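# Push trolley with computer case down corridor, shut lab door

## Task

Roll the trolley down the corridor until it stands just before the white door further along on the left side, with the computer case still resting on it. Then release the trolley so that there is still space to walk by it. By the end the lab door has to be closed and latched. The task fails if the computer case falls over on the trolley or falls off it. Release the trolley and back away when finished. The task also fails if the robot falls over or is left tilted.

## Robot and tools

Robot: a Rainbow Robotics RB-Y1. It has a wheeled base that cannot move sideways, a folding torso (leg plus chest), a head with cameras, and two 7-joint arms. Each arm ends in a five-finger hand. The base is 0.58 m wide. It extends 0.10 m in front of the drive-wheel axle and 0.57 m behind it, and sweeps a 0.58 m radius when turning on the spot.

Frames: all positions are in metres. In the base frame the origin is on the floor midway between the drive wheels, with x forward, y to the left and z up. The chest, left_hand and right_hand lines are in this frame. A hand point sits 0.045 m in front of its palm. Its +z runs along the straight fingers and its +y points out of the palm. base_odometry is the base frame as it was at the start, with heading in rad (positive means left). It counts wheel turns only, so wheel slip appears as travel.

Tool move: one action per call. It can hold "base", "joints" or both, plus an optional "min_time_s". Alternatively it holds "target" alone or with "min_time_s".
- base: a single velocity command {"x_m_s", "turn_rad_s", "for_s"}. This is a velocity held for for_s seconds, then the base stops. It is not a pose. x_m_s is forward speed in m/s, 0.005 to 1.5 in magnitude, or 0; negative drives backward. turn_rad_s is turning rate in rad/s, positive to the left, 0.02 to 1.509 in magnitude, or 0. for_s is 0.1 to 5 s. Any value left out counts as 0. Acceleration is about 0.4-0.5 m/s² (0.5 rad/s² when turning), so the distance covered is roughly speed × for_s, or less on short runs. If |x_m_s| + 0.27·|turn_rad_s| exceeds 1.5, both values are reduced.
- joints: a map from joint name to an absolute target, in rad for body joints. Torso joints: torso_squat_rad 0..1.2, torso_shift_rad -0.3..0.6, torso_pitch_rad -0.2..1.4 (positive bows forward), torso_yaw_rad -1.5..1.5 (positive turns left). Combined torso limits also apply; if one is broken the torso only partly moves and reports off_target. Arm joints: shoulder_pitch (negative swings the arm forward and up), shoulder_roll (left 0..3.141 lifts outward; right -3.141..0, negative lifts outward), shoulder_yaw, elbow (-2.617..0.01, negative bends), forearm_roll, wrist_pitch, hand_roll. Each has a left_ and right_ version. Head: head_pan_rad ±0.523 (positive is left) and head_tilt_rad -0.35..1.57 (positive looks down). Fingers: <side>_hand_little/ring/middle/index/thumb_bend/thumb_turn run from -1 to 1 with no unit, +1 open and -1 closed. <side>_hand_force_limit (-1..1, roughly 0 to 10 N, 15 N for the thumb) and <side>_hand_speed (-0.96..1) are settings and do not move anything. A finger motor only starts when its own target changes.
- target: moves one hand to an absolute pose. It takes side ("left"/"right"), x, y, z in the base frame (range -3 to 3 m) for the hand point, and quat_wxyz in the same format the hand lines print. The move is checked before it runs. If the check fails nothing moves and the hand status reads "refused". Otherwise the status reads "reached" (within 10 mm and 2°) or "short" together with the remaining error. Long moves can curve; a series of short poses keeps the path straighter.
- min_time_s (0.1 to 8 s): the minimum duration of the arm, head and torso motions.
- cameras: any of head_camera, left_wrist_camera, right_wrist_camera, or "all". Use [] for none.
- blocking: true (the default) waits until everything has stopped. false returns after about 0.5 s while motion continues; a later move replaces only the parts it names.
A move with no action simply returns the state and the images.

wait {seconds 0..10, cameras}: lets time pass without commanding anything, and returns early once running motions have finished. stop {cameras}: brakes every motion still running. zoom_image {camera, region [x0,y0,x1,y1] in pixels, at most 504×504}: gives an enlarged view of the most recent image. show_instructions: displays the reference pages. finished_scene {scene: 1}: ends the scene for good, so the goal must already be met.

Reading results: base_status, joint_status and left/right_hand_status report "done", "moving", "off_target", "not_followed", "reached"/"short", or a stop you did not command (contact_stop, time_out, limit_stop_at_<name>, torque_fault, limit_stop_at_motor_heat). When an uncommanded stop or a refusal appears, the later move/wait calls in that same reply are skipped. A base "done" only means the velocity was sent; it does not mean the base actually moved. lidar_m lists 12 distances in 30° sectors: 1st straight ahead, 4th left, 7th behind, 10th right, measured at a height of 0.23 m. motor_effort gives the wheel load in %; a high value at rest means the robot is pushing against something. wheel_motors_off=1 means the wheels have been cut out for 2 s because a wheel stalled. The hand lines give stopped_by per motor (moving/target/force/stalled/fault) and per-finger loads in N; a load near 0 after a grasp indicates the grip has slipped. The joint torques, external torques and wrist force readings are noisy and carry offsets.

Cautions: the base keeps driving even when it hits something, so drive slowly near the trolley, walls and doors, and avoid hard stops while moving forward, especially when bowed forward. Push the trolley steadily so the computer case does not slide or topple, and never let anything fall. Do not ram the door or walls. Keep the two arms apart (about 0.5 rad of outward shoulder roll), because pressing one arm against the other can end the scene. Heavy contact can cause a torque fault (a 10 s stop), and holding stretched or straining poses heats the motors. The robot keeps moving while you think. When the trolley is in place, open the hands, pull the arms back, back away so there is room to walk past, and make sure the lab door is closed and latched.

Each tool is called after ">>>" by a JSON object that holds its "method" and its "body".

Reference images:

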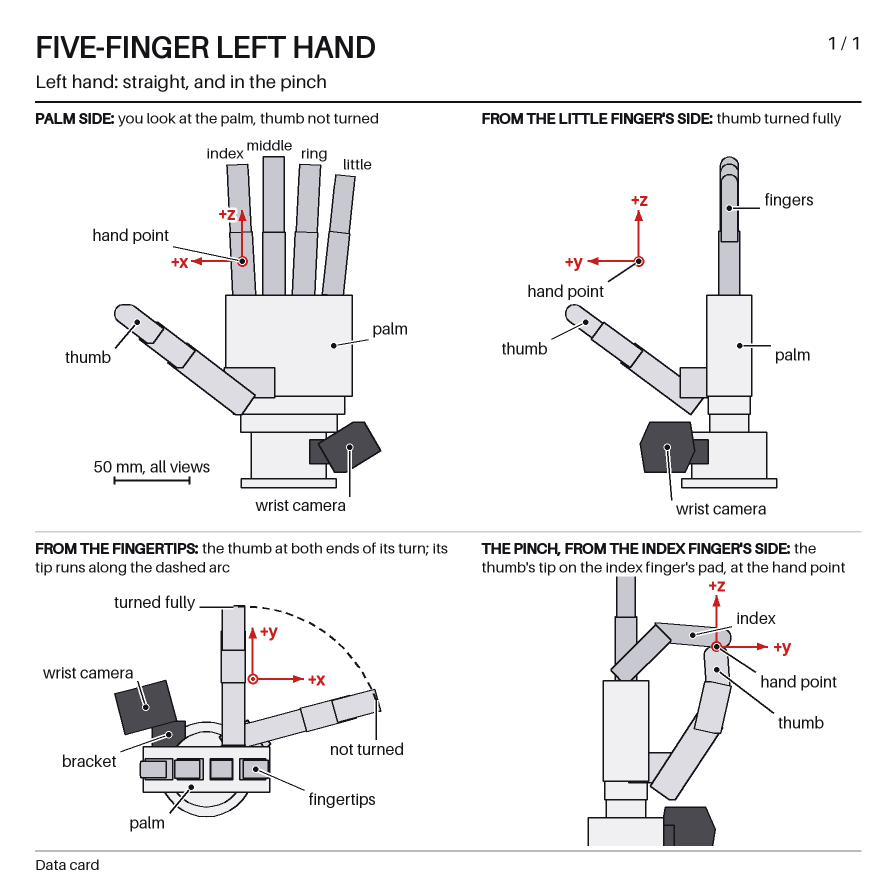

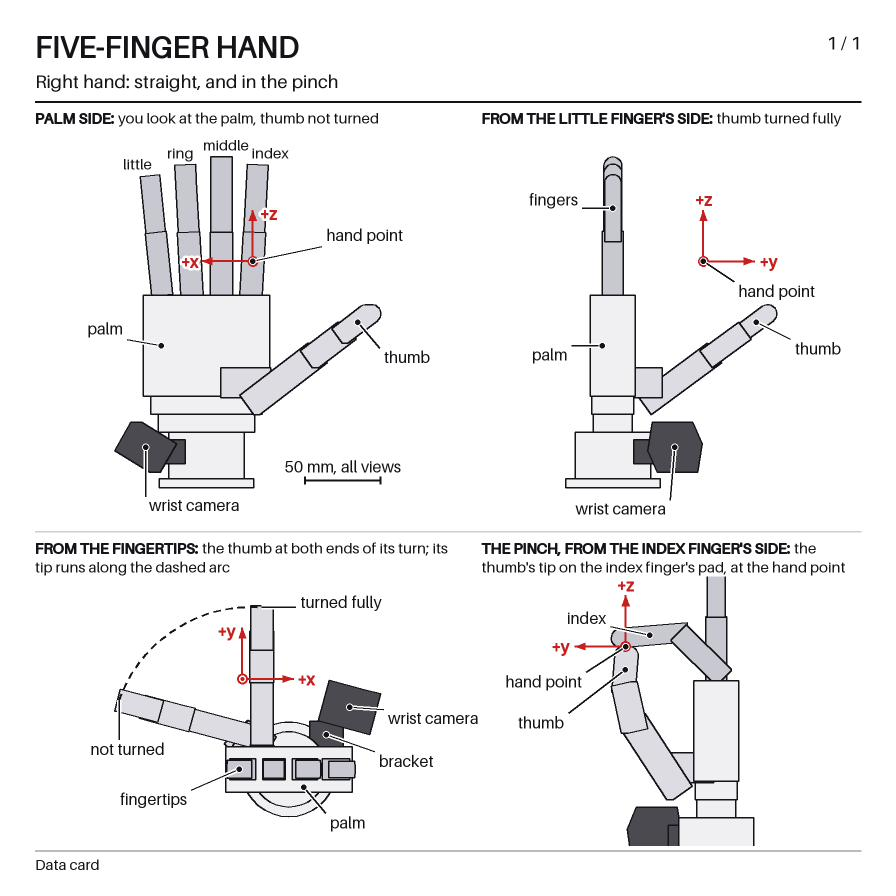

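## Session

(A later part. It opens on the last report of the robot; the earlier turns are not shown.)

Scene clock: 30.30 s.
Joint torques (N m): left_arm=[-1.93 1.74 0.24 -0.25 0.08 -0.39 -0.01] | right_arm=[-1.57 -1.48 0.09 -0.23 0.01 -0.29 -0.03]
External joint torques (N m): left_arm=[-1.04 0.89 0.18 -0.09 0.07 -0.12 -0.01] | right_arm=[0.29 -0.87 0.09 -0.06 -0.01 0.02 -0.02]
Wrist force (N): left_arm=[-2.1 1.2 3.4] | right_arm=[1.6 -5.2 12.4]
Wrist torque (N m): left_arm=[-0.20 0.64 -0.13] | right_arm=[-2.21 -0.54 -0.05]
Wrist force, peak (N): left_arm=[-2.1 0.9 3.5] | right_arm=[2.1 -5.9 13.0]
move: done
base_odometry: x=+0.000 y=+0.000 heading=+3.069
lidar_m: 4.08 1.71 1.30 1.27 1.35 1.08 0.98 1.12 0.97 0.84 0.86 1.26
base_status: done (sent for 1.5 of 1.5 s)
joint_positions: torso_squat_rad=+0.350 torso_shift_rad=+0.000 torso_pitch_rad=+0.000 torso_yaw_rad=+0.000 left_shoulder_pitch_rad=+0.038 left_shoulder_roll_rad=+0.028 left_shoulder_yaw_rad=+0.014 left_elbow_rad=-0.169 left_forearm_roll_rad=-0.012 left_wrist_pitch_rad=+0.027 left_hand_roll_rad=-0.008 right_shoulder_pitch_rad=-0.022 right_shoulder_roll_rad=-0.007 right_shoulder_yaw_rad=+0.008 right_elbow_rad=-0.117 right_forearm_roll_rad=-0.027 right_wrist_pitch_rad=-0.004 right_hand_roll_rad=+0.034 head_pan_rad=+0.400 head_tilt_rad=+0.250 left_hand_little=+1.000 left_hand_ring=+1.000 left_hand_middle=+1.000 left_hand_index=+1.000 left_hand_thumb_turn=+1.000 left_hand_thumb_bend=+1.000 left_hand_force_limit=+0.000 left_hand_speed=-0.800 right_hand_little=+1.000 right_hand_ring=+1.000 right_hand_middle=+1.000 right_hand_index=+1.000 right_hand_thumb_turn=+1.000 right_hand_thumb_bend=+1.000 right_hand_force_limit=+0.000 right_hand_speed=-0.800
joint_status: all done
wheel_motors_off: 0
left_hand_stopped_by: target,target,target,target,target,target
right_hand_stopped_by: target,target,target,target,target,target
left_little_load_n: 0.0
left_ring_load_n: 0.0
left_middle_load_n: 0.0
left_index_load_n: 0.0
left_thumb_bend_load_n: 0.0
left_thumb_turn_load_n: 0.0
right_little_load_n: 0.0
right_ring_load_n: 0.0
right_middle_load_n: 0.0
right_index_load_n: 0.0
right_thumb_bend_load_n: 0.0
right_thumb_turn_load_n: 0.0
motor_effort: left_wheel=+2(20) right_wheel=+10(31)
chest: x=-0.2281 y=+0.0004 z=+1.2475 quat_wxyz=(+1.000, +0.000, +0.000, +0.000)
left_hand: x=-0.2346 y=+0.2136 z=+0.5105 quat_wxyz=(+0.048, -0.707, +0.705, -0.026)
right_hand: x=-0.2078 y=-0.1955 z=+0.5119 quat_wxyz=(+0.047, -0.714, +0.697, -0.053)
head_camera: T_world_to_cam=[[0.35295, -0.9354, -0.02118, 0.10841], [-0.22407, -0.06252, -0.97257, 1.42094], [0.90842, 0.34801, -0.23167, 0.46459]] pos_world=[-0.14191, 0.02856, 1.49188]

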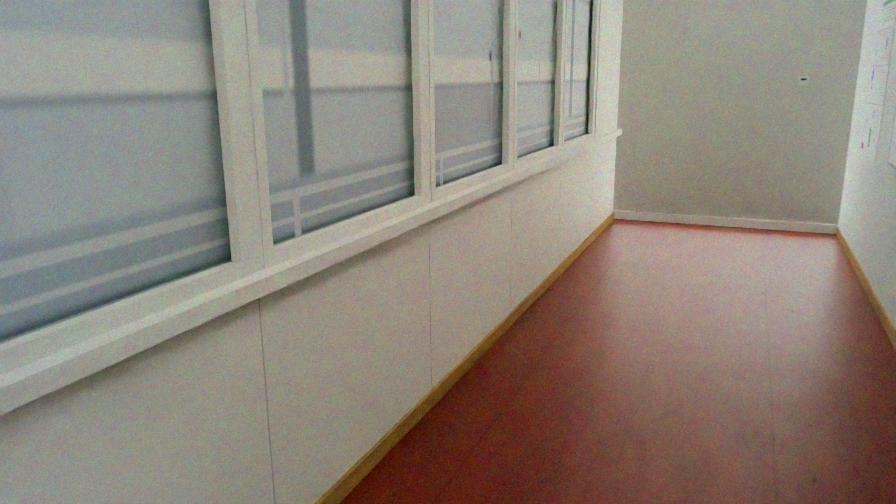

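>>> {"method": "move", "body": {"base": {"turn_rad_s": -0.81, "for_s": 2.0}, "joints": {"head_tilt_rad": 0.8, "head_pan_rad": 0.0}, "cameras": ["head_camera"]}}

>>> {"method": "zoom_image", "body": {"camera": "head_camera", "region": [100, 200, 500, 504]}}

>>> {"method": "zoom_image", "body": {"camera": "head_camera", "region": [450, 200, 850, 504]}}

Scene clock: 36.97 s.
Joint torques (N m): left_arm=[-1.91 1.78 0.39 -0.11 0.08 -0.36 -0.02] | right_arm=[-1.66 -1.41 0.47 -0.34 0.06 -0.46 0.04]
External joint torques (N m): left_arm=[-1.03 0.94 0.33 0.04 0.08 -0.09 -0.02] | right_arm=[0.21 -0.78 0.47 -0.17 0.04 -0.16 0.04]
Wrist force (N): left_arm=[-1.8 1.2 3.3] | right_arm=[1.5 -5.6 12.7]
Wrist torque (N m): left_arm=[-0.20 0.60 -0.10] | right_arm=[-2.35 -0.57 -0.09]
Wrist force, peak (N): left_arm=[-2.1 1.3 3.3] | right_arm=[1.7 -5.6 13.2]
move: done
base_odometry: x=+0.000 y=+0.000 heading=+1.449
lidar_m: 0.84 0.85 1.21 3.42 1.80 1.32 1.27 1.31 1.80 0.97 1.16 0.99
base_status: done (sent for 2 of 2 s)
joint_positions: torso_squat_rad=+0.350 torso_shift_rad=+0.000 torso_pitch_rad=+0.000 torso_yaw_rad=+0.000 left_shoulder_pitch_rad=+0.038 left_shoulder_roll_rad=+0.028 left_shoulder_yaw_rad=+0.014 left_elbow_rad=-0.169 left_forearm_roll_rad=-0.012 left_wrist_pitch_rad=+0.027 left_hand_roll_rad=-0.008 right_shoulder_pitch_rad=-0.022 right_shoulder_roll_rad=-0.007 right_shoulder_yaw_rad=+0.008 right_elbow_rad=-0.117 right_forearm_roll_rad=-0.027 right_wrist_pitch_rad=-0.004 right_hand_roll_rad=+0.034 head_pan_rad=+0.000 head_tilt_rad=+0.800 left_hand_little=+1.000 left_hand_ring=+1.000 left_hand_middle=+1.000 left_hand_index=+1.000 left_hand_thumb_turn=+1.000 left_hand_thumb_bend=+1.000 left_hand_force_limit=+0.000 left_hand_speed=-0.800 right_hand_little=+1.000 right_hand_ring=+1.000 right_hand_middle=+1.000 right_hand_index=+1.000 right_hand_thumb_turn=+1.000 right_hand_thumb_bend=+1.000 right_hand_force_limit=+0.000 right_hand_speed=-0.800
joint_status: all done
wheel_motors_off: 0
left_hand_stopped_by: target,target,target,target,target,target
right_hand_stopped_by: target,target,target,target,target,target
left_little_load_n: 0.0
left_ring_load_n: 0.0
left_middle_load_n: 0.0
left_index_load_n: 0.0
left_thumb_bend_load_n: 0.0
left_thumb_turn_load_n: 0.0
right_little_load_n: 0.0
right_ring_load_n: 0.0
right_middle_load_n: 0.0
right_index_load_n: 0.0
right_thumb_bend_load_n: 0.0
right_thumb_turn_load_n: 0.0
motor_effort: left_wheel=+8(29) right_wheel=+1(30)
chest: x=-0.2281 y=+0.0005 z=+1.2475 quat_wxyz=(+1.000, +0.000, +0.000, +0.000)
left_hand: x=-0.2346 y=+0.2136 z=+0.5104 quat_wxyz=(+0.048, -0.707, +0.705, -0.026)
right_hand: x=-0.2078 y=-0.1955 z=+0.5119 quat_wxyz=(+0.047, -0.714, +0.697, -0.053)
head_camera: T_world_to_cam=[[-0.04489, -0.99899, 0.00264, -0.00791], [-0.70475, 0.02979, -0.70883, 0.94011], [0.70803, -0.03368, -0.70538, 1.1093]] pos_world=[-0.12323, 0.00145, 1.44887]

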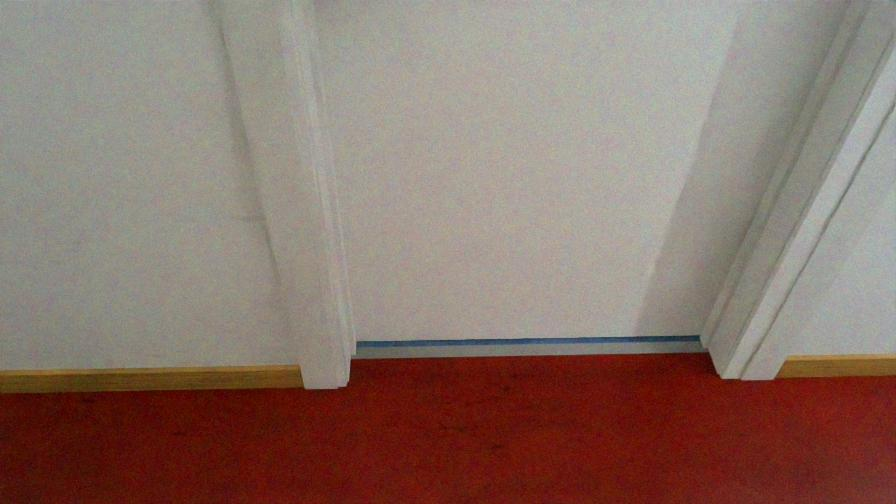

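Scaled by 1.260 from the camera's image (finer frame: 1280x720).

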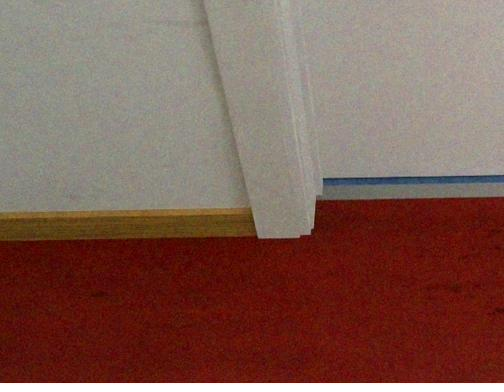

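Scaled by 1.260 from the camera's image (finer frame: 1280x720).

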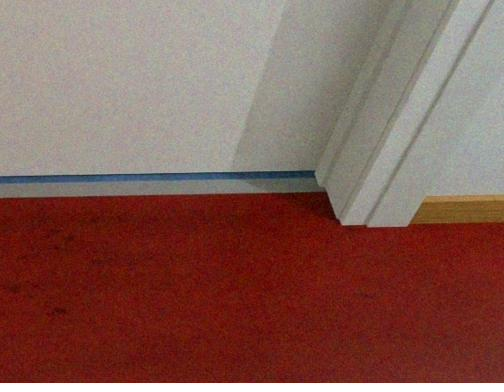

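>>> {"method": "move", "body": {"joints": {"head_tilt_rad": 0.45, "head_pan_rad": 0.0, "right_elbow_rad": -1.57, "right_shoulder_roll_rad": -0.1, "right_hand_little": -1, "right_hand_ring": -1, "right_hand_middle": -1, "right_hand_index": -1, "right_hand_speed": 0.0}, "base": {"x_m_s": 0.3, "for_s": 1.45}, "min_time_s": 2, "cameras": ["head_camera"]}}

Scene clock: 45.00 s.
Joint torques (N m): left_arm=[-1.73 1.59 0.35 -0.13 0.13 -0.4 -0.05] | right_arm=[-11.09 -3.21 -0.94 -9.7 0.24 -1.62 -0.09]
External joint torques (N m): left_arm=[-0.85 0.74 0.3 0.02 0.12 -0.13 -0.05] | right_arm=[-0.08 -1.01 0.21 0.15 0.06 0.32 -0.09]
Wrist force (N): left_arm=[-1.8 1.2 3.1] | right_arm=[0.3 -0.6 6.8]
Wrist torque (N m): left_arm=[-0.21 0.59 -0.10] | right_arm=[-1.65 -0.28 0.02]
Wrist force, peak (N): left_arm=[-2.3 1.5 3.1] | right_arm=[1.8 -5.6 13.1]
move: done
base_odometry: x=+0.054 y=+0.436 heading=+1.449
lidar_m: 0.51 0.42 0.58 1.66 2.42 1.78 1.70 1.77 1.23 0.97 0.72 0.53
base_status: done (sent for 1.47 of 1.47 s)
joint_positions: torso_squat_rad=+0.350 torso_shift_rad=+0.000 torso_pitch_rad=+0.000 torso_yaw_rad=+0.000 left_shoulder_pitch_rad=+0.038 left_shoulder_roll_rad=+0.028 left_shoulder_yaw_rad=+0.014 left_elbow_rad=-0.169 left_forearm_roll_rad=-0.012 left_wrist_pitch_rad=+0.027 left_hand_roll_rad=-0.008 right_shoulder_pitch_rad=-0.023 right_shoulder_roll_rad=-0.100 right_shoulder_yaw_rad=+0.008 right_elbow_rad=-1.570 right_forearm_roll_rad=-0.027 right_wrist_pitch_rad=-0.004 right_hand_roll_rad=+0.034 head_pan_rad=+0.000 head_tilt_rad=+0.450 left_hand_little=+1.000 left_hand_ring=+1.000 left_hand_middle=+1.000 left_hand_index=+1.000 left_hand_thumb_turn=+1.000 left_hand_thumb_bend=+1.000 left_hand_force_limit=+0.000 left_hand_speed=-0.800 right_hand_little=-1.000 right_hand_ring=-1.000 right_hand_middle=-1.000 right_hand_index=-1.000 right_hand_thumb_turn=+1.000 right_hand_thumb_bend=+1.000 right_hand_force_limit=+0.000 right_hand_speed=+0.000
joint_status: all done
wheel_motors_off: 0
left_hand_stopped_by: target,target,target,target,target,target
right_hand_stopped_by: target,target,target,target,target,target
left_little_load_n: 0.0
left_ring_load_n: 0.0
left_middle_load_n: 0.0
left_index_load_n: 0.0
left_thumb_bend_load_n: 0.0
left_thumb_turn_load_n: 0.0
right_little_load_n: 0.0
right_ring_load_n: 0.0
right_middle_load_n: 0.0
right_index_load_n: 0.0
right_thumb_bend_load_n: 0.0
right_thumb_turn_load_n: -0.5
motor_effort: left_wheel=-1(30) right_wheel=+0(30)
chest: x=-0.2279 y=+0.0005 z=+1.2475 quat_wxyz=(+1.000, +0.000, +0.000, +0.000)
left_hand: x=-0.2346 y=+0.2136 z=+0.5105 quat_wxyz=(+0.048, -0.707, +0.705, -0.026)
right_hand: x=+0.3434 y=-0.2171 z=+0.9714 quat_wxyz=(+0.482, -0.524, +0.462, -0.529)
head_camera: T_world_to_cam=[[-0.04276, -0.999, -0.01294, 0.01507], [-0.41921, 0.0297, -0.9074, 1.28649], [0.90688, -0.03338, -0.42007, 0.73711]] pos_world=[-0.12852, 0.00145, 1.47719]

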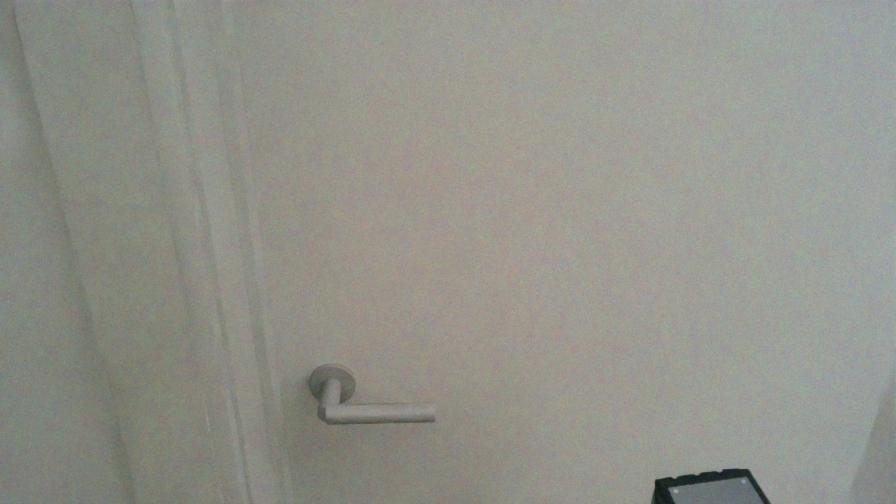

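>>> {"method": "move", "body": {"joints": {"head_tilt_rad": 0.65, "head_pan_rad": 0.0}, "base": {"x_m_s": 0.1, "for_s": 1.8}, "cameras": ["head_camera"]}}

Scene clock: 48.67 s.
Joint torques (N m): left_arm=[-1.23 1.7 0.46 -0.18 0.13 -0.35 0.01] | right_arm=[-11.8 -3.47 -0.69 -9.5 0.04 -1.91 -0.15]
External joint torques (N m): left_arm=[-0.35 0.85 0.4 -0.03 0.12 -0.08 0.01] | right_arm=[-0.8 -1.27 0.46 0.35 -0.14 0.02 -0.15]
Wrist force (N): left_arm=[-1.9 1.2 3.1] | right_arm=[1.0 -0.4 6.7]
Wrist torque (N m): left_arm=[-0.20 0.59 -0.11] | right_arm=[-1.61 -0.34 0.07]
Wrist force, peak (N): left_arm=[-1.9 1.8 3.3] | right_arm=[1.4 -0.6 7.5]
move: done
base_odometry: x=+0.075 y=+0.615 heading=+1.450
lidar_m: 0.33 0.27 0.29 0.94 2.65 1.96 1.88 1.96 1.01 0.79 0.47 0.35
base_status: done (sent for 1.8 of 1.8 s)
joint_positions: torso_squat_rad=+0.350 torso_shift_rad=+0.000 torso_pitch_rad=+0.000 torso_yaw_rad=+0.000 left_shoulder_pitch_rad=+0.038 left_shoulder_roll_rad=+0.028 left_shoulder_yaw_rad=+0.014 left_elbow_rad=-0.169 left_forearm_roll_rad=-0.012 left_wrist_pitch_rad=+0.027 left_hand_roll_rad=-0.008 right_shoulder_pitch_rad=-0.022 right_shoulder_roll_rad=-0.100 right_shoulder_yaw_rad=+0.008 right_elbow_rad=-1.570 right_forearm_roll_rad=-0.027 right_wrist_pitch_rad=-0.004 right_hand_roll_rad=+0.034 head_pan_rad=+0.000 head_tilt_rad=+0.650 left_hand_little=+1.000 left_hand_ring=+1.000 left_hand_middle=+1.000 left_hand_index=+1.000 left_hand_thumb_turn=+1.000 left_hand_thumb_bend=+1.000 left_hand_force_limit=+0.000 left_hand_speed=-0.800 right_hand_little=-1.000 right_hand_ring=-1.000 right_hand_middle=-1.000 right_hand_index=-1.000 right_hand_thumb_turn=+1.000 right_hand_thumb_bend=+1.000 right_hand_force_limit=+0.000 right_hand_speed=+0.000
joint_status: all done
wheel_motors_off: 0
left_hand_stopped_by: target,target,target,target,target,target
right_hand_stopped_by: target,target,target,target,target,target
left_little_load_n: 0.0
left_ring_load_n: 0.0
left_middle_load_n: 0.0
left_index_load_n: 0.0
left_thumb_bend_load_n: -0.5
left_thumb_turn_load_n: 0.0
right_little_load_n: 0.0
right_ring_load_n: 0.5
right_middle_load_n: 0.0
right_index_load_n: 0.0
right_thumb_bend_load_n: 0.0
right_thumb_turn_load_n: 0.0
motor_effort: left_wheel=-1(25) right_wheel=-1(28)
chest: x=-0.2279 y=+0.0005 z=+1.2475 quat_wxyz=(+1.000, +0.000, +0.000, +0.000)
left_hand: x=-0.2345 y=+0.2136 z=+0.5105 quat_wxyz=(+0.048, -0.707, +0.705, -0.026)
right_hand: x=+0.3433 y=-0.2171 z=+0.9713 quat_wxyz=(+0.482, -0.524, +0.463, -0.529)
head_camera: T_world_to_cam=[[-0.04461, -0.99899, -0.00421, 0.00205], [-0.59106, 0.02979, -0.80608, 1.10437], [0.80539, -0.03347, -0.5918, 0.96476]] pos_world=[-0.12416, 0.00145, 1.46116]

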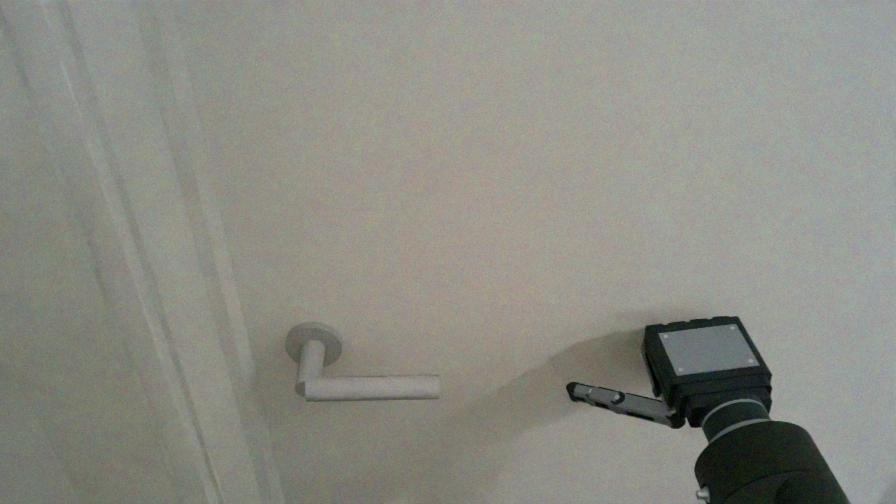

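>>> {"method": "move", "body": {"base": {"x_m_s": 0.05, "for_s": 0.8}, "cameras": ["head_camera"]}}

>>> {"method": "move", "body": {"base": {"x_m_s": 0.04, "for_s": 0.5}, "cameras": ["head_camera"]}}

Scene clock: 51.17 s.
Joint torques (N m): left_arm=[-2.37 1.75 0.29 -0.17 0.13 -0.49 0.03] | right_arm=[-37.57 -12.74 -20.69 -8.48 1.45 -1.4 1.07]
External joint torques (N m): left_arm=[-1.39 0.93 0.23 0.02 0.12 -0.21 0.03] | right_arm=[-26.61 -10.62 -19.56 1.37 1.27 0.53 1.07]
Wrist force (N): left_arm=[-1.8 0.9 2.9] | right_arm=[-29.7 -15.6 -109.1]
Wrist torque (N m): left_arm=[-0.22 0.58 -0.10] | right_arm=[1.71 2.38 -1.31]
Wrist force, peak (N): left_arm=[-1.8 2.8 3.3] | right_arm=[-23.1 -35.2 -167.6]
move: done
base_odometry: x=+0.080 y=+0.654 heading=+1.449
lidar_m: 0.31 0.25 0.25 0.70 2.85 2.03 1.90 1.97 1.02 0.85 0.47 0.33
base_status: done (sent for 0.8 of 0.8 s)
joint_positions: torso_squat_rad=+0.350 torso_shift_rad=-0.002 torso_pitch_rad=-0.003 torso_yaw_rad=+0.000 left_shoulder_pitch_rad=+0.038 left_shoulder_roll_rad=+0.028 left_shoulder_yaw_rad=+0.014 left_elbow_rad=-0.169 left_forearm_roll_rad=-0.012 left_wrist_pitch_rad=+0.027 left_hand_roll_rad=-0.008 right_shoulder_pitch_rad=-0.016 right_shoulder_roll_rad=-0.097 right_shoulder_yaw_rad=+0.013 right_elbow_rad=-1.570 right_forearm_roll_rad=-0.027 right_wrist_pitch_rad=-0.004 right_hand_roll_rad=+0.033 head_pan_rad=+0.000 head_tilt_rad=+0.650 left_hand_little=+1.000 left_hand_ring=+1.000 left_hand_middle=+1.000 left_hand_index=+1.000 left_hand_thumb_turn=+1.000 left_hand_thumb_bend=+1.000 left_hand_force_limit=+0.000 left_hand_speed=-0.800 right_hand_little=-1.001 right_hand_ring=-1.001 right_hand_middle=-1.001 right_hand_index=-1.001 right_hand_thumb_turn=+1.000 right_hand_thumb_bend=+1.000 right_hand_force_limit=+0.000 right_hand_speed=+0.000
joint_status: not commanded
wheel_motors_off: 0
left_hand_stopped_by: target,target,target,target,target,target
right_hand_stopped_by: target,target,target,target,target,target
left_little_load_n: 0.0
left_ring_load_n: 0.0
left_middle_load_n: 0.0
left_index_load_n: 0.0
left_thumb_bend_load_n: 0.0
left_thumb_turn_load_n: 0.0
right_little_load_n: -8.0
right_ring_load_n: -9.0
right_middle_load_n: -10.0
right_index_load_n: -16.0
right_thumb_bend_load_n: 0.0
right_thumb_turn_load_n: 0.0
motor_effort: left_wheel=+13(39) right_wheel=+27(45)
chest: x=-0.2303 y=+0.0009 z=+1.2474 quat_wxyz=(+1.000, -0.001, -0.002, +0.000)
left_hand: x=-0.2345 y=+0.2136 z=+0.5102 quat_wxyz=(+0.049, -0.707, +0.705, -0.028)
right_hand: x=+0.3393 y=-0.2147 z=+0.9694 quat_wxyz=(+0.482, -0.525, +0.463, -0.527)
head_camera: T_world_to_cam=[[-0.04505, -0.99898, -0.00377, 0.00172], [-0.58857, 0.02959, -0.80791, 1.10569], [0.80719, -0.03417, -0.5893, 0.96398]] pos_world=[-0.12726, 0.00194, 1.46137]

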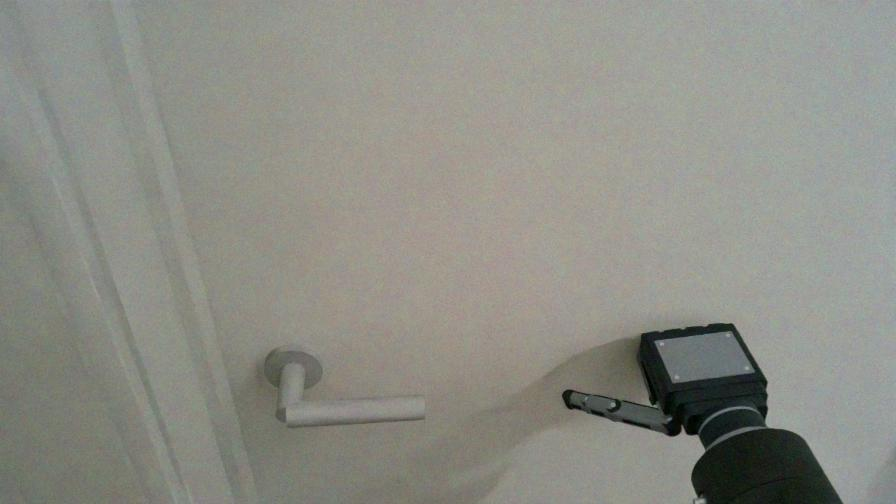

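Scene clock: 52.43 s.
Joint torques (N m): left_arm=[-2.11 1.73 0.39 -0.27 0.1 -0.38 -0.01] | right_arm=[-41.91 -13.04 -24.27 -10.75 1.47 -2.52 1.15]
External joint torques (N m): left_arm=[-1.13 0.91 0.33 -0.08 0.09 -0.1 -0.01] | right_arm=[-30.96 -10.93 -23.14 -0.9 1.29 -0.58 1.15]
Wrist force (N): left_arm=[-1.7 1.2 3.0] | right_arm=[-31.9 -13.8 -120.1]
Wrist torque (N m): left_arm=[-0.20 0.57 -0.11] | right_arm=[2.00 0.50 -1.07]
Wrist force, peak (N): left_arm=[-2.0 1.9 3.3] | right_arm=[-39.6 -22.7 -158.7]
move: done
base_odometry: x=+0.082 y=+0.674 heading=+1.449
lidar_m: 0.30 0.26 0.25 0.60 2.97 2.04 1.92 1.95 1.03 1.07 0.47 0.32
base_status: done (sent for 0.5 of 0.5 s)
joint_positions: torso_squat_rad=+0.350 torso_shift_rad=-0.002 torso_pitch_rad=-0.003 torso_yaw_rad=+0.000 left_shoulder_pitch_rad=+0.038 left_shoulder_roll_rad=+0.028 left_shoulder_yaw_rad=+0.014 left_elbow_rad=-0.169 left_forearm_roll_rad=-0.012 left_wrist_pitch_rad=+0.027 left_hand_roll_rad=-0.008 right_shoulder_pitch_rad=-0.015 right_shoulder_roll_rad=-0.097 right_shoulder_yaw_rad=+0.014 right_elbow_rad=-1.570 right_forearm_roll_rad=-0.027 right_wrist_pitch_rad=-0.004 right_hand_roll_rad=+0.033 head_pan_rad=+0.000 head_tilt_rad=+0.650 left_hand_little=+1.000 left_hand_ring=+1.000 left_hand_middle=+1.000 left_hand_index=+1.000 left_hand_thumb_turn=+1.000 left_hand_thumb_bend=+1.000 left_hand_force_limit=+0.000 left_hand_speed=-0.800 right_hand_little=-1.000 right_hand_ring=-1.000 right_hand_middle=-1.001 right_hand_index=-1.002 right_hand_thumb_turn=+1.000 right_hand_thumb_bend=+1.000 right_hand_force_limit=+0.000 right_hand_speed=+0.000
joint_status: not commanded
wheel_motors_off: 0
left_hand_stopped_by: target,target,target,target,target,target
right_hand_stopped_by: target,target,target,target,target,target
left_little_load_n: 0.0
left_ring_load_n: 0.0
left_middle_load_n: 0.0
left_index_load_n: 0.0
left_thumb_bend_load_n: 0.0
left_thumb_turn_load_n: 0.0
right_little_load_n: 0.0
right_ring_load_n: -2.5
right_middle_load_n: -9.5
right_index_load_n: -23.5
right_thumb_bend_load_n: 0.0
right_thumb_turn_load_n: -0.5
motor_effort: left_wheel=+12(35) right_wheel=+30(45)
chest: x=-0.2303 y=+0.0009 z=+1.2474 quat_wxyz=(+1.000, -0.001, -0.002, +0.000)
left_hand: x=-0.2346 y=+0.2136 z=+0.5102 quat_wxyz=(+0.049, -0.707, +0.705, -0.028)
right_hand: x=+0.3389 y=-0.2143 z=+0.9686 quat_wxyz=(+0.482, -0.525, +0.464, -0.526)
head_camera: T_world_to_cam=[[-0.04499, -0.99898, -0.0037, 0.00162], [-0.58846, 0.02949, -0.80799, 1.10582], [0.80727, -0.03417, -0.58919, 0.96382]] pos_world=[-0.12726, 0.00194, 1.46137]

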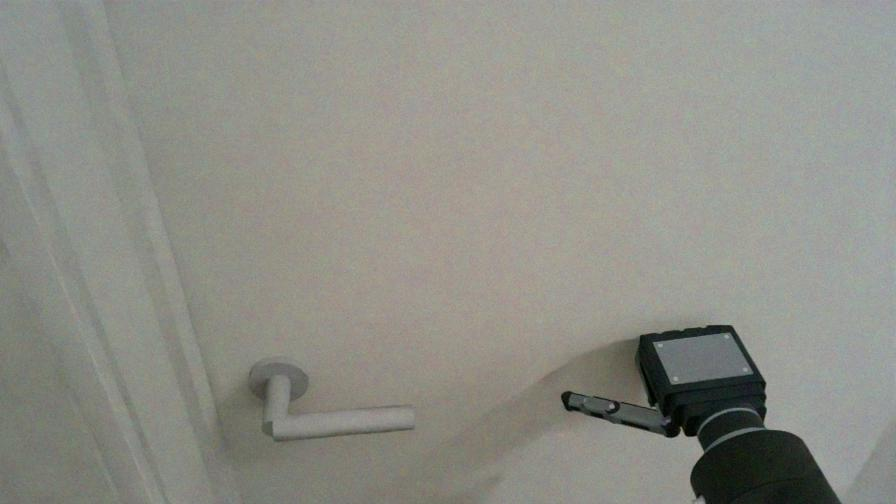

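>>> {"method": "move", "body": {"base": {"x_m_s": -0.2, "for_s": 1.6}, "cameras": ["head_camera"]}}

Scene clock: 56.67 s.
Joint torques (N m): left_arm=[-1.63 1.73 0.59 0.01 0.12 -0.36 -0.05] | right_arm=[-13.1 -3.5 -2.75 -10.15 0.29 -2.03 0.22]
External joint torques (N m): left_arm=[-0.74 0.88 0.53 0.17 0.11 -0.08 -0.05] | right_arm=[-2.1 -1.31 -1.61 -0.3 0.11 -0.09 0.22]
Wrist force (N): left_arm=[-1.9 1.1 3.2] | right_arm=[0.6 -2.7 6.5]
Wrist torque (N m): left_arm=[-0.21 0.59 -0.11] | right_arm=[-1.98 -0.30 -0.04]
Wrist force, peak (N): left_arm=[-2.0 1.2 3.5] | right_arm=[-31.6 -13.1 -120.3]
move: done
base_odometry: x=+0.043 y=+0.356 heading=+1.448
lidar_m: 0.62 0.51 0.66 1.54 2.50 1.72 1.60 1.63 1.21 0.98 0.91 0.66
base_status: done (sent for 1.6 of 1.6 s)
joint_positions: torso_squat_rad=+0.350 torso_shift_rad=+0.000 torso_pitch_rad=+0.000 torso_yaw_rad=+0.000 left_shoulder_pitch_rad=+0.038 left_shoulder_roll_rad=+0.028 left_shoulder_yaw_rad=+0.014 left_elbow_rad=-0.169 left_forearm_roll_rad=-0.012 left_wrist_pitch_rad=+0.027 left_hand_roll_rad=-0.008 right_shoulder_pitch_rad=-0.022 right_shoulder_roll_rad=-0.100 right_shoulder_yaw_rad=+0.009 right_elbow_rad=-1.570 right_forearm_roll_rad=-0.027 right_wrist_pitch_rad=-0.004 right_hand_roll_rad=+0.034 head_pan_rad=+0.000 head_tilt_rad=+0.650 left_hand_little=+1.000 left_hand_ring=+1.000 left_hand_middle=+1.000 left_hand_index=+1.000 left_hand_thumb_turn=+1.000 left_hand_thumb_bend=+1.000 left_hand_force_limit=+0.000 left_hand_speed=-0.800 right_hand_little=-1.000 right_hand_ring=-1.000 right_hand_middle=-1.000 right_hand_index=-1.000 right_hand_thumb_turn=+1.000 right_hand_thumb_bend=+1.000 right_hand_force_limit=+0.000 right_hand_speed=+0.000
joint_status: not commanded
wheel_motors_off: 0
left_hand_stopped_by: target,target,target,target,target,target
right_hand_stopped_by: target,target,target,target,target,target
left_little_load_n: 0.5
left_ring_load_n: 0.0
left_middle_load_n: 0.0
left_index_load_n: 0.0
left_thumb_bend_load_n: 0.0
left_thumb_turn_load_n: 0.0
right_little_load_n: 0.0
right_ring_load_n: 0.0
right_middle_load_n: 0.0
right_index_load_n: 0.0
right_thumb_bend_load_n: 0.0
right_thumb_turn_load_n: 0.0
motor_effort: left_wheel=-5(23) right_wheel=+8(50)
chest: x=-0.2281 y=+0.0005 z=+1.2475 quat_wxyz=(+1.000, +0.000, +0.000, +0.000)
left_hand: x=-0.2345 y=+0.2136 z=+0.5104 quat_wxyz=(+0.048, -0.707, +0.705, -0.027)
right_hand: x=+0.3431 y=-0.2170 z=+0.9712 quat_wxyz=(+0.482, -0.524, +0.463, -0.528)
head_camera: T_world_to_cam=[[-0.0447, -0.99899, -0.00416, 0.00196], [-0.59088, 0.0298, -0.80621, 1.10449], [0.80552, -0.03358, -0.59162, 0.96481]] pos_world=[-0.12446, 0.00145, 1.46126]

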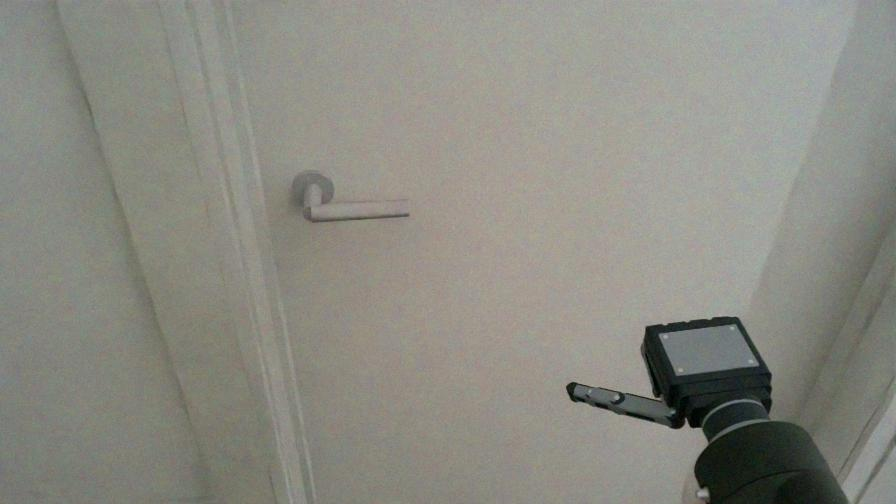

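>>> {"method": "move", "body": {"base": {"x_m_s": -0.3, "for_s": 1.7}, "joints": {"right_hand_little": 1, "right_hand_ring": 1, "right_hand_middle": 1, "right_hand_index": 1, "left_hand_speed": 0.0}}}

>>> {"method": "move", "body": {"base": {"turn_rad_s": -0.7, "for_s": 2.0}, "joints": {"head_tilt_rad": 0.6, "head_pan_rad": 0.0}, "cameras": ["head_camera"]}}

Scene clock: 85.17 s.
Joint torques (N m): left_arm=[-2.21 1.71 0.43 -0.25 0 -0.46 -0.04] | right_arm=[-12.58 -2.88 -2.54 -10.15 0.26 -1.91 0.11]
External joint torques (N m): left_arm=[-1.32 0.86 0.37 -0.09 -0.01 -0.18 -0.04] | right_arm=[-1.55 -0.69 -1.39 -0.27 0.08 0.05 0.11]
Wrist force (N): left_arm=[-2.0 1.1 3.1] | right_arm=[0.4 -2.9 6.5]
Wrist torque (N m): left_arm=[-0.20 0.61 -0.12] | right_arm=[-2.01 -0.27 -0.07]
Wrist force, peak (N): left_arm=[-2.0 1.2 3.4] | right_arm=[0.2 -2.9 7.1]
move: done
base_odometry: x=-0.019 y=-0.150 heading=+1.448
lidar_m: 0.99 1.01 1.34 2.92 1.73 1.18 1.09 1.12 1.45 1.11 1.09 1.20
base_status: done (sent for 1.7 of 1.7 s)
joint_positions: torso_squat_rad=+0.350 torso_shift_rad=+0.000 torso_pitch_rad=+0.000 torso_yaw_rad=+0.000 left_shoulder_pitch_rad=+0.038 left_shoulder_roll_rad=+0.028 left_shoulder_yaw_rad=+0.014 left_elbow_rad=-0.169 left_forearm_roll_rad=-0.012 left_wrist_pitch_rad=+0.027 left_hand_roll_rad=-0.008 right_shoulder_pitch_rad=-0.022 right_shoulder_roll_rad=-0.100 right_shoulder_yaw_rad=+0.009 right_elbow_rad=-1.570 right_forearm_roll_rad=-0.027 right_wrist_pitch_rad=-0.004 right_hand_roll_rad=+0.034 head_pan_rad=+0.000 head_tilt_rad=+0.650 left_hand_little=+1.000 left_hand_ring=+1.000 left_hand_middle=+1.000 left_hand_index=+1.000 left_hand_thumb_turn=+1.000 left_hand_thumb_bend=+1.000 left_hand_force_limit=+0.000 left_hand_speed=+0.000 right_hand_little=+1.000 right_hand_ring=+1.000 right_hand_middle=+1.000 right_hand_index=+1.000 right_hand_thumb_turn=+1.000 right_hand_thumb_bend=+1.000 right_hand_force_limit=+0.000 right_hand_speed=+0.000
joint_status: all done
wheel_motors_off: 0
left_hand_stopped_by: target,target,target,target,target,target
right_hand_stopped_by: target,target,target,target,target,target
left_little_load_n: 0.0
left_ring_load_n: 0.0
left_middle_load_n: 0.0
left_index_load_n: 0.0
left_thumb_bend_load_n: 0.0
left_thumb_turn_load_n: 0.0
right_little_load_n: -0.5
right_ring_load_n: 0.0
right_middle_load_n: 0.0
right_index_load_n: 0.0
right_thumb_bend_load_n: 0.0
right_thumb_turn_load_n: -0.5
motor_effort: left_wheel=+2(27) right_wheel=+0(22)
chest: x=-0.2281 y=+0.0005 z=+1.2475 quat_wxyz=(+1.000, +0.000, +0.000, +0.000)
left_hand: x=-0.2347 y=+0.2136 z=+0.5104 quat_wxyz=(+0.048, -0.707, +0.705, -0.026)
right_hand: x=+0.3431 y=-0.2170 z=+0.9714 quat_wxyz=(+0.482, -0.524, +0.462, -0.528)
pictures: none

Scene clock: 88.90 s.
Joint torques (N m): left_arm=[-2.2 1.71 0.49 -0.18 0.07 -0.45 -0.11] | right_arm=[-11.96 -3.2 -2.32 -10.34 0.44 -2 0.42]
External joint torques (N m): left_arm=[-1.32 0.87 0.43 -0.02 0.06 -0.18 -0.11] | right_arm=[-0.93 -1.01 -1.17 -0.47 0.26 -0.04 0.42]
Wrist force (N): left_arm=[-1.8 0.9 3.2] | right_arm=[-0.1 -2.4 6.7]
Wrist torque (N m): left_arm=[-0.25 0.58 -0.10] | right_arm=[-1.93 -0.21 -0.07]
Wrist force, peak (N): left_arm=[-2.0 1.0 3.3] | right_arm=[0.8 -2.7 7.1]
move: done
base_odometry: x=-0.019 y=-0.150 heading=+0.049
lidar_m: 1.12 1.09 1.14 1.02 1.11 1.63 3.14 1.42 1.11 1.09 1.17 1.74
base_status: done (sent for 2 of 2 s)
joint_positions: torso_squat_rad=+0.350 torso_shift_rad=+0.000 torso_pitch_rad=+0.000 torso_yaw_rad=+0.000 left_shoulder_pitch_rad=+0.038 left_shoulder_roll_rad=+0.028 left_shoulder_yaw_rad=+0.014 left_elbow_rad=-0.169 left_forearm_roll_rad=-0.012 left_wrist_pitch_rad=+0.027 left_hand_roll_rad=-0.008 right_shoulder_pitch_rad=-0.022 right_shoulder_roll_rad=-0.100 right_shoulder_yaw_rad=+0.009 right_elbow_rad=-1.570 right_forearm_roll_rad=-0.027 right_wrist_pitch_rad=-0.004 right_hand_roll_rad=+0.034 head_pan_rad=+0.000 head_tilt_rad=+0.600 left_hand_little=+1.000 left_hand_ring=+1.000 left_hand_middle=+1.000 left_hand_index=+1.000 left_hand_thumb_turn=+1.000 left_hand_thumb_bend=+1.000 left_hand_force_limit=+0.000 left_hand_speed=+0.000 right_hand_little=+1.000 right_hand_ring=+1.000 right_hand_middle=+1.000 right_hand_index=+1.000 right_hand_thumb_turn=+1.000 right_hand_thumb_bend=+1.000 right_hand_force_limit=+0.000 right_hand_speed=+0.000
joint_status: all done
wheel_motors_off: 0
left_hand_stopped_by: target,target,target,target,target,target
right_hand_stopped_by: target,target,target,target,target,target
left_little_load_n: 0.0
left_ring_load_n: 0.0
left_middle_load_n: 0.0
left_index_load_n: 0.0
left_thumb_bend_load_n: 0.0
left_thumb_turn_load_n: 0.5
right_little_load_n: 0.0
right_ring_load_n: 0.0
right_middle_load_n: 0.0
right_index_load_n: 0.0
right_thumb_bend_load_n: 0.0
right_thumb_turn_load_n: 0.0
motor_effort: left_wheel=+7(27) right_wheel=+3(37)
chest: x=-0.2281 y=+0.0005 z=+1.2475 quat_wxyz=(+1.000, +0.000, +0.000, +0.000)
left_hand: x=-0.2347 y=+0.2136 z=+0.5105 quat_wxyz=(+0.048, -0.707, +0.705, -0.026)
right_hand: x=+0.3432 y=-0.2170 z=+0.9713 quat_wxyz=(+0.482, -0.524, +0.462, -0.528)
head_camera: T_world_to_cam=[[-0.04435, -0.99899, -0.00645, 0.00524], [-0.54989, 0.0298, -0.8347, 1.15422], [0.83406, -0.03347, -0.55066, 0.91136]] pos_world=[-0.12519, 0.00135, 1.46532]

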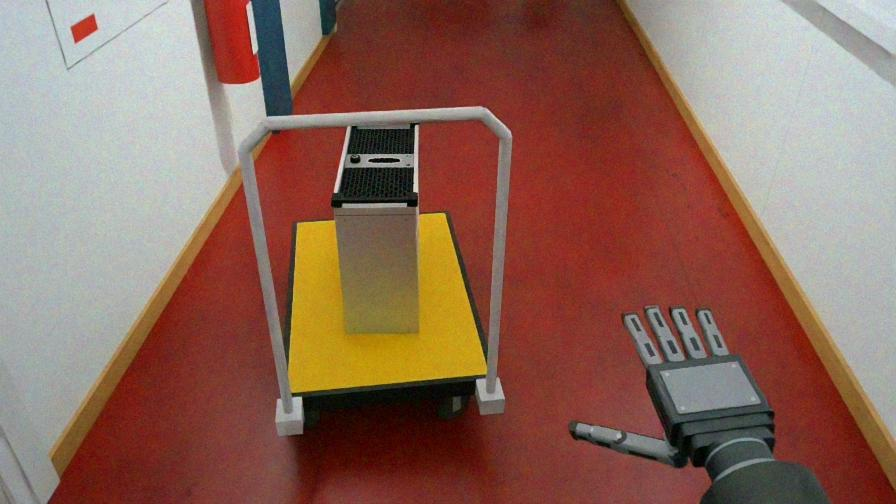

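>>> {"method": "move", "body": {"joints": {"left_elbow_rad": -1.57, "left_shoulder_roll_rad": 0.1, "right_hand_thumb_turn": -1, "left_hand_thumb_turn": -1}, "min_time_s": 1.5}}

>>> {"method": "move", "body": {"target": {"side": "right", "x": 0.38, "y": -0.14, "z": 0.974, "quat_wxyz": [0.6533, -0.2706, 0.2706, -0.6533]}, "min_time_s": 2}}

>>> {"method": "move", "body": {"target": {"side": "left", "x": 0.38, "y": 0.14, "z": 0.974, "quat_wxyz": [0.6533, -0.2706, 0.2706, -0.6533]}, "min_time_s": 2, "cameras": ["all"]}}

Scene clock: 98.97 s.
Joint torques (N m): left_arm=[-11.21 3.46 1.8 -10.93 0.09 -1.94 -0.01] | right_arm=[-11.65 -3.32 -2.87 -9.91 0.12 -2.25 0.21]
External joint torques (N m): left_arm=[-1 1.41 0.64 -0.89 0.03 0.04 0] | right_arm=[-0.63 -1.11 -1.72 -0.03 -0.07 -0.29 0.2]
Wrist force (N): left_arm=[-1.5 6.2 -2.0] | right_arm=[1.0 -2.1 6.6]
Wrist torque (N m): left_arm=[0.45 0.45 -0.28] | right_arm=[-1.89 -0.40 0.03]
Wrist force, peak (N): left_arm=[-0.9 6.5 -2.0] | right_arm=[1.2 -2.4 7.4]
move: done
base_odometry: x=-0.019 y=-0.150 heading=+0.049
lidar_m: 1.11 1.09 1.15 1.02 1.11 1.63 3.13 1.42 1.11 1.09 1.17 1.74
base_status: not commanded
joint_positions: torso_squat_rad=+0.350 torso_shift_rad=+0.000 torso_pitch_rad=+0.000 torso_yaw_rad=+0.000 left_shoulder_pitch_rad=+0.038 left_shoulder_roll_rad=+0.100 left_shoulder_yaw_rad=+0.014 left_elbow_rad=-1.570 left_forearm_roll_rad=-0.012 left_wrist_pitch_rad=+0.027 left_hand_roll_rad=-0.008 right_shoulder_pitch_rad=-0.022 right_shoulder_roll_rad=-0.100 right_shoulder_yaw_rad=+0.009 right_elbow_rad=-1.570 right_forearm_roll_rad=-0.027 right_wrist_pitch_rad=-0.004 right_hand_roll_rad=+0.034 head_pan_rad=+0.000 head_tilt_rad=+0.600 left_hand_little=+1.000 left_hand_ring=+1.000 left_hand_middle=+1.000 left_hand_index=+1.000 left_hand_thumb_turn=-1.000 left_hand_thumb_bend=+1.000 left_hand_force_limit=+0.000 left_hand_speed=+0.000 right_hand_little=+1.000 right_hand_ring=+1.000 right_hand_middle=+1.000 right_hand_index=+1.000 right_hand_thumb_turn=-1.000 right_hand_thumb_bend=+1.000 right_hand_force_limit=+0.000 right_hand_speed=+0.000
joint_status: all done
wheel_motors_off: 0
left_hand_stopped_by: target,target,target,target,target,target
right_hand_stopped_by: target,target,target,target,target,target
left_little_load_n: 0.0
left_ring_load_n: 0.0
left_middle_load_n: 0.0
left_index_load_n: 0.0
left_thumb_bend_load_n: 0.0
left_thumb_turn_load_n: 0.0
right_little_load_n: 0.0
right_ring_load_n: 0.0
right_middle_load_n: 0.0
right_index_load_n: 0.0
right_thumb_bend_load_n: 0.0
right_thumb_turn_load_n: 0.0
motor_effort: left_wheel=+7(8) right_wheel=+2(4)
chest: x=-0.2281 y=+0.0005 z=+1.2475 quat_wxyz=(+1.000, +0.000, +0.000, +0.000)
left_hand: x=+0.3201 y=+0.2431 z=+0.9314 quat_wxyz=(+0.519, -0.491, +0.538, -0.447)
right_hand: x=+0.3432 y=-0.2170 z=+0.9713 quat_wxyz=(+0.482, -0.524, +0.462, -0.528)
pictures: none

Scene clock: 101.30 s.
Joint torques (N m): left_arm=[-10.67 3.41 1.53 -11.02 0.21 -1.94 -0.08] | right_arm=[-17.77 -0.48 1.73 -6.26 0.04 -1.63 0.27]
External joint torques (N m): left_arm=[-0.45 1.35 0.37 -0.98 0.15 0.03 -0.07] | right_arm=[-1.76 1.48 1.65 0.33 -0.27 0.12 0.26]
Wrist force (N): left_arm=[-1.5 6.3 -2.1] | right_arm=[0.5 -3.0 3.8]
Wrist torque (N m): left_arm=[0.47 0.45 -0.28] | right_arm=[-1.83 -0.20 -0.01]
Wrist force, peak (N): left_arm=[-1.5 6.3 -2.1] | right_arm=[1.2 -2.7 6.2]
move: short
base_odometry: x=-0.019 y=-0.150 heading=+0.049
lidar_m: 1.11 1.10 1.15 1.01 1.09 1.61 3.13 1.43 1.11 1.09 1.18 1.74
base_status: not commanded
joint_positions: torso_squat_rad=+0.350 torso_shift_rad=+0.000 torso_pitch_rad=+0.000 torso_yaw_rad=+0.000 left_shoulder_pitch_rad=+0.038 left_shoulder_roll_rad=+0.100 left_shoulder_yaw_rad=+0.014 left_elbow_rad=-1.570 left_forearm_roll_rad=-0.012 left_wrist_pitch_rad=+0.027 left_hand_roll_rad=-0.008 right_shoulder_pitch_rad=-0.585 right_shoulder_roll_rad=+0.000 right_shoulder_yaw_rad=+0.040 right_elbow_rad=-0.267 right_forearm_roll_rad=-0.224 right_wrist_pitch_rad=-1.210 right_hand_roll_rad=+0.145 head_pan_rad=+0.000 head_tilt_rad=+0.600 left_hand_little=+1.000 left_hand_ring=+1.000 left_hand_middle=+1.000 left_hand_index=+1.000 left_hand_thumb_turn=-1.000 left_hand_thumb_bend=+1.000 left_hand_force_limit=+0.000 left_hand_speed=+0.000 right_hand_little=+1.000 right_hand_ring=+1.000 right_hand_middle=+1.000 right_hand_index=+1.000 right_hand_thumb_turn=-1.000 right_hand_thumb_bend=+1.000 right_hand_force_limit=+0.000 right_hand_speed=+0.000
joint_status: all done
wheel_motors_off: 0
left_hand_stopped_by: target,target,target,target,target,target
right_hand_stopped_by: target,target,target,target,target,target
left_little_load_n: 0.0
left_ring_load_n: 0.0
left_middle_load_n: 0.0
left_index_load_n: 0.0
left_thumb_bend_load_n: 0.0
left_thumb_turn_load_n: 0.0
right_little_load_n: 0.0
right_ring_load_n: 0.0
right_middle_load_n: -0.5
right_index_load_n: 0.0
right_thumb_bend_load_n: 0.0
right_thumb_turn_load_n: 0.0
motor_effort: left_wheel=+8(8) right_wheel=+2(5)
chest: x=-0.2281 y=+0.0005 z=+1.2475 quat_wxyz=(+1.000, +0.000, +0.000, +0.000)
left_hand: x=+0.3201 y=+0.2431 z=+0.9314 quat_wxyz=(+0.519, -0.491, +0.538, -0.447)
right_hand: x=+0.3795 y=-0.1404 z=+0.9744 quat_wxyz=(+0.593, -0.390, +0.362, -0.604)
right_hand_status: short (checked arc that bows 66 mm and turns the hand up to 25 deg, as near as the solve gets, planned for 2.0 s): 1 mm and 19.5 deg off. The place is met; only the turn is off.
pictures: none

Scene clock: 103.63 s.
Joint torques (N m): left_arm=[-17.8 2.04 -0.45 -6.43 0.16 -1.59 -0.23] | right_arm=[-17.2 -1.1 1.99 -6.08 0.15 -1.42 0.21]
External joint torques (N m): left_arm=[-1.92 0.43 -0.52 0.37 0.29 0.17 -0.22] | right_arm=[-1.19 0.86 1.91 0.51 -0.15 0.33 0.2]
Wrist force (N): left_arm=[-1.8 5.8 -4.7] | right_arm=[0.5 -2.3 4.1]
Wrist torque (N m): left_arm=[0.58 0.37 -0.31] | right_arm=[-1.74 -0.20 0.00]
Wrist force, peak (N): left_arm=[-1.9 6.8 -3.7] | right_arm=[1.2 -3.5 4.1]
move: short
base_odometry: x=-0.019 y=-0.150 heading=+0.049
lidar_m: 1.12 1.09 1.14 1.01 1.09 1.61 3.13 1.42 1.11 1.09 1.17 1.74
base_status: not commanded
joint_positions: torso_squat_rad=+0.350 torso_shift_rad=+0.000 torso_pitch_rad=+0.000 torso_yaw_rad=+0.000 left_shoulder_pitch_rad=-0.585 left_shoulder_roll_rad=+0.000 left_shoulder_yaw_rad=-0.041 left_elbow_rad=-0.267 left_forearm_roll_rad=+0.224 left_wrist_pitch_rad=-1.211 left_hand_roll_rad=-0.146 right_shoulder_pitch_rad=-0.585 right_shoulder_roll_rad=+0.000 right_shoulder_yaw_rad=+0.040 right_elbow_rad=-0.267 right_forearm_roll_rad=-0.224 right_wrist_pitch_rad=-1.210 right_hand_roll_rad=+0.145 head_pan_rad=+0.000 head_tilt_rad=+0.600 left_hand_little=+1.000 left_hand_ring=+1.000 left_hand_middle=+1.000 left_hand_index=+1.000 left_hand_thumb_turn=-1.000 left_hand_thumb_bend=+1.000 left_hand_force_limit=+0.000 left_hand_speed=+0.000 right_hand_little=+1.000 right_hand_ring=+1.000 right_hand_middle=+1.000 right_hand_index=+1.000 right_hand_thumb_turn=-1.000 right_hand_thumb_bend=+1.000 right_hand_force_limit=+0.000 right_hand_speed=+0.000
joint_status: all done
wheel_motors_off: 0
left_hand_stopped_by: target,target,target,target,target,target
right_hand_stopped_by: target,target,target,target,target,target
left_little_load_n: 0.0
left_ring_load_n: 0.0
left_middle_load_n: 0.0
left_index_load_n: 0.0
left_thumb_bend_load_n: 0.0
left_thumb_turn_load_n: 0.0
right_little_load_n: 0.0
right_ring_load_n: 0.0
right_middle_load_n: 0.0
right_index_load_n: 0.0
right_thumb_bend_load_n: 0.0
right_thumb_turn_load_n: 0.0
motor_effort: left_wheel=+7(8) right_wheel=+1(4)
chest: x=-0.2281 y=+0.0005 z=+1.2475 quat_wxyz=(+1.000, +0.000, +0.000, +0.000)
left_hand: x=+0.3795 y=+0.1402 z=+0.9746 quat_wxyz=(+0.604, -0.361, +0.390, -0.593)
left_hand_status: short (checked arc that bows 65 mm and turns the hand up to 30 deg, as near as the solve gets, planned for 2.0 s): 1 mm and 19.4 deg off. The place is met; only the turn is off.
right_hand: x=+0.3795 y=-0.1404 z=+0.9744 quat_wxyz=(+0.593, -0.390, +0.362, -0.604)
pictures: head_camera, left_wrist_camera, right_wrist_camera
head_camera: T_world_to_cam=[[-0.04435, -0.99899, -0.00645, 0.00524], [-0.54989, 0.0298, -0.8347, 1.15422], [0.83406, -0.03347, -0.55066, 0.91136]] pos_world=[-0.12519, 0.00135, 1.46532]
left_wrist_camera: T_world_to_cam=[[-0.41993, -0.32388, 0.84779, -0.61663], [-0.38547, -0.78206, -0.4897, 0.73049], [0.82163, -0.53244, 0.20357, -0.3196]] pos_world=[0.28523, 0.2014, 0.94555]
right_wrist_camera: T_world_to_cam=[[0.44997, -0.27559, -0.84946, 0.62017], [-0.34098, 0.82611, -0.44864, 0.68425], [0.82538, 0.49152, 0.27776, -0.4004]] pos_world=[0.28474, -0.19756, 0.945]

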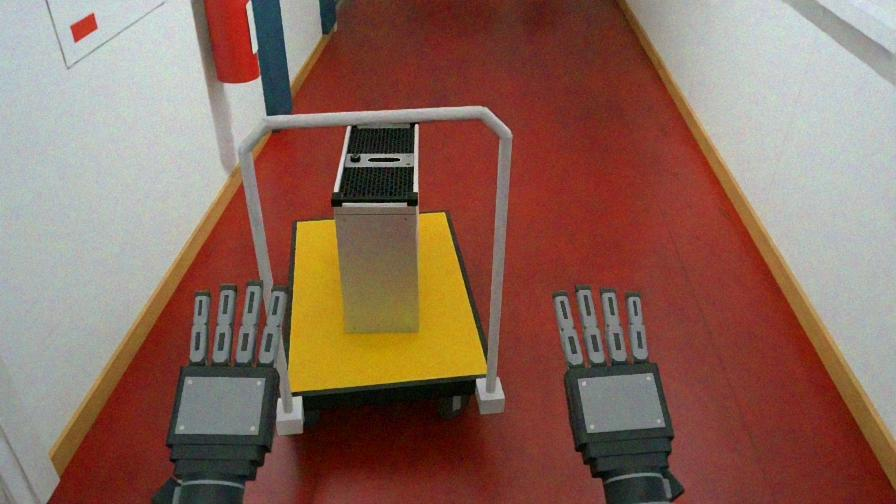

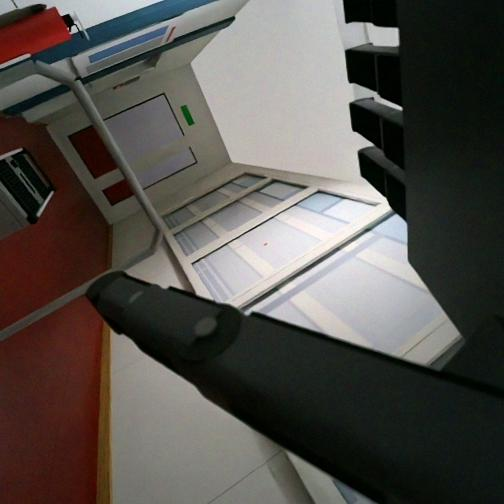

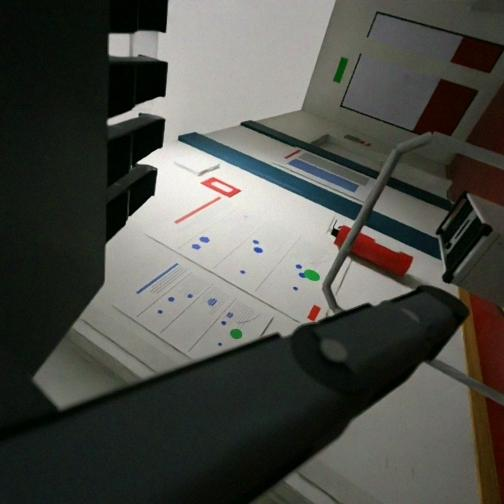

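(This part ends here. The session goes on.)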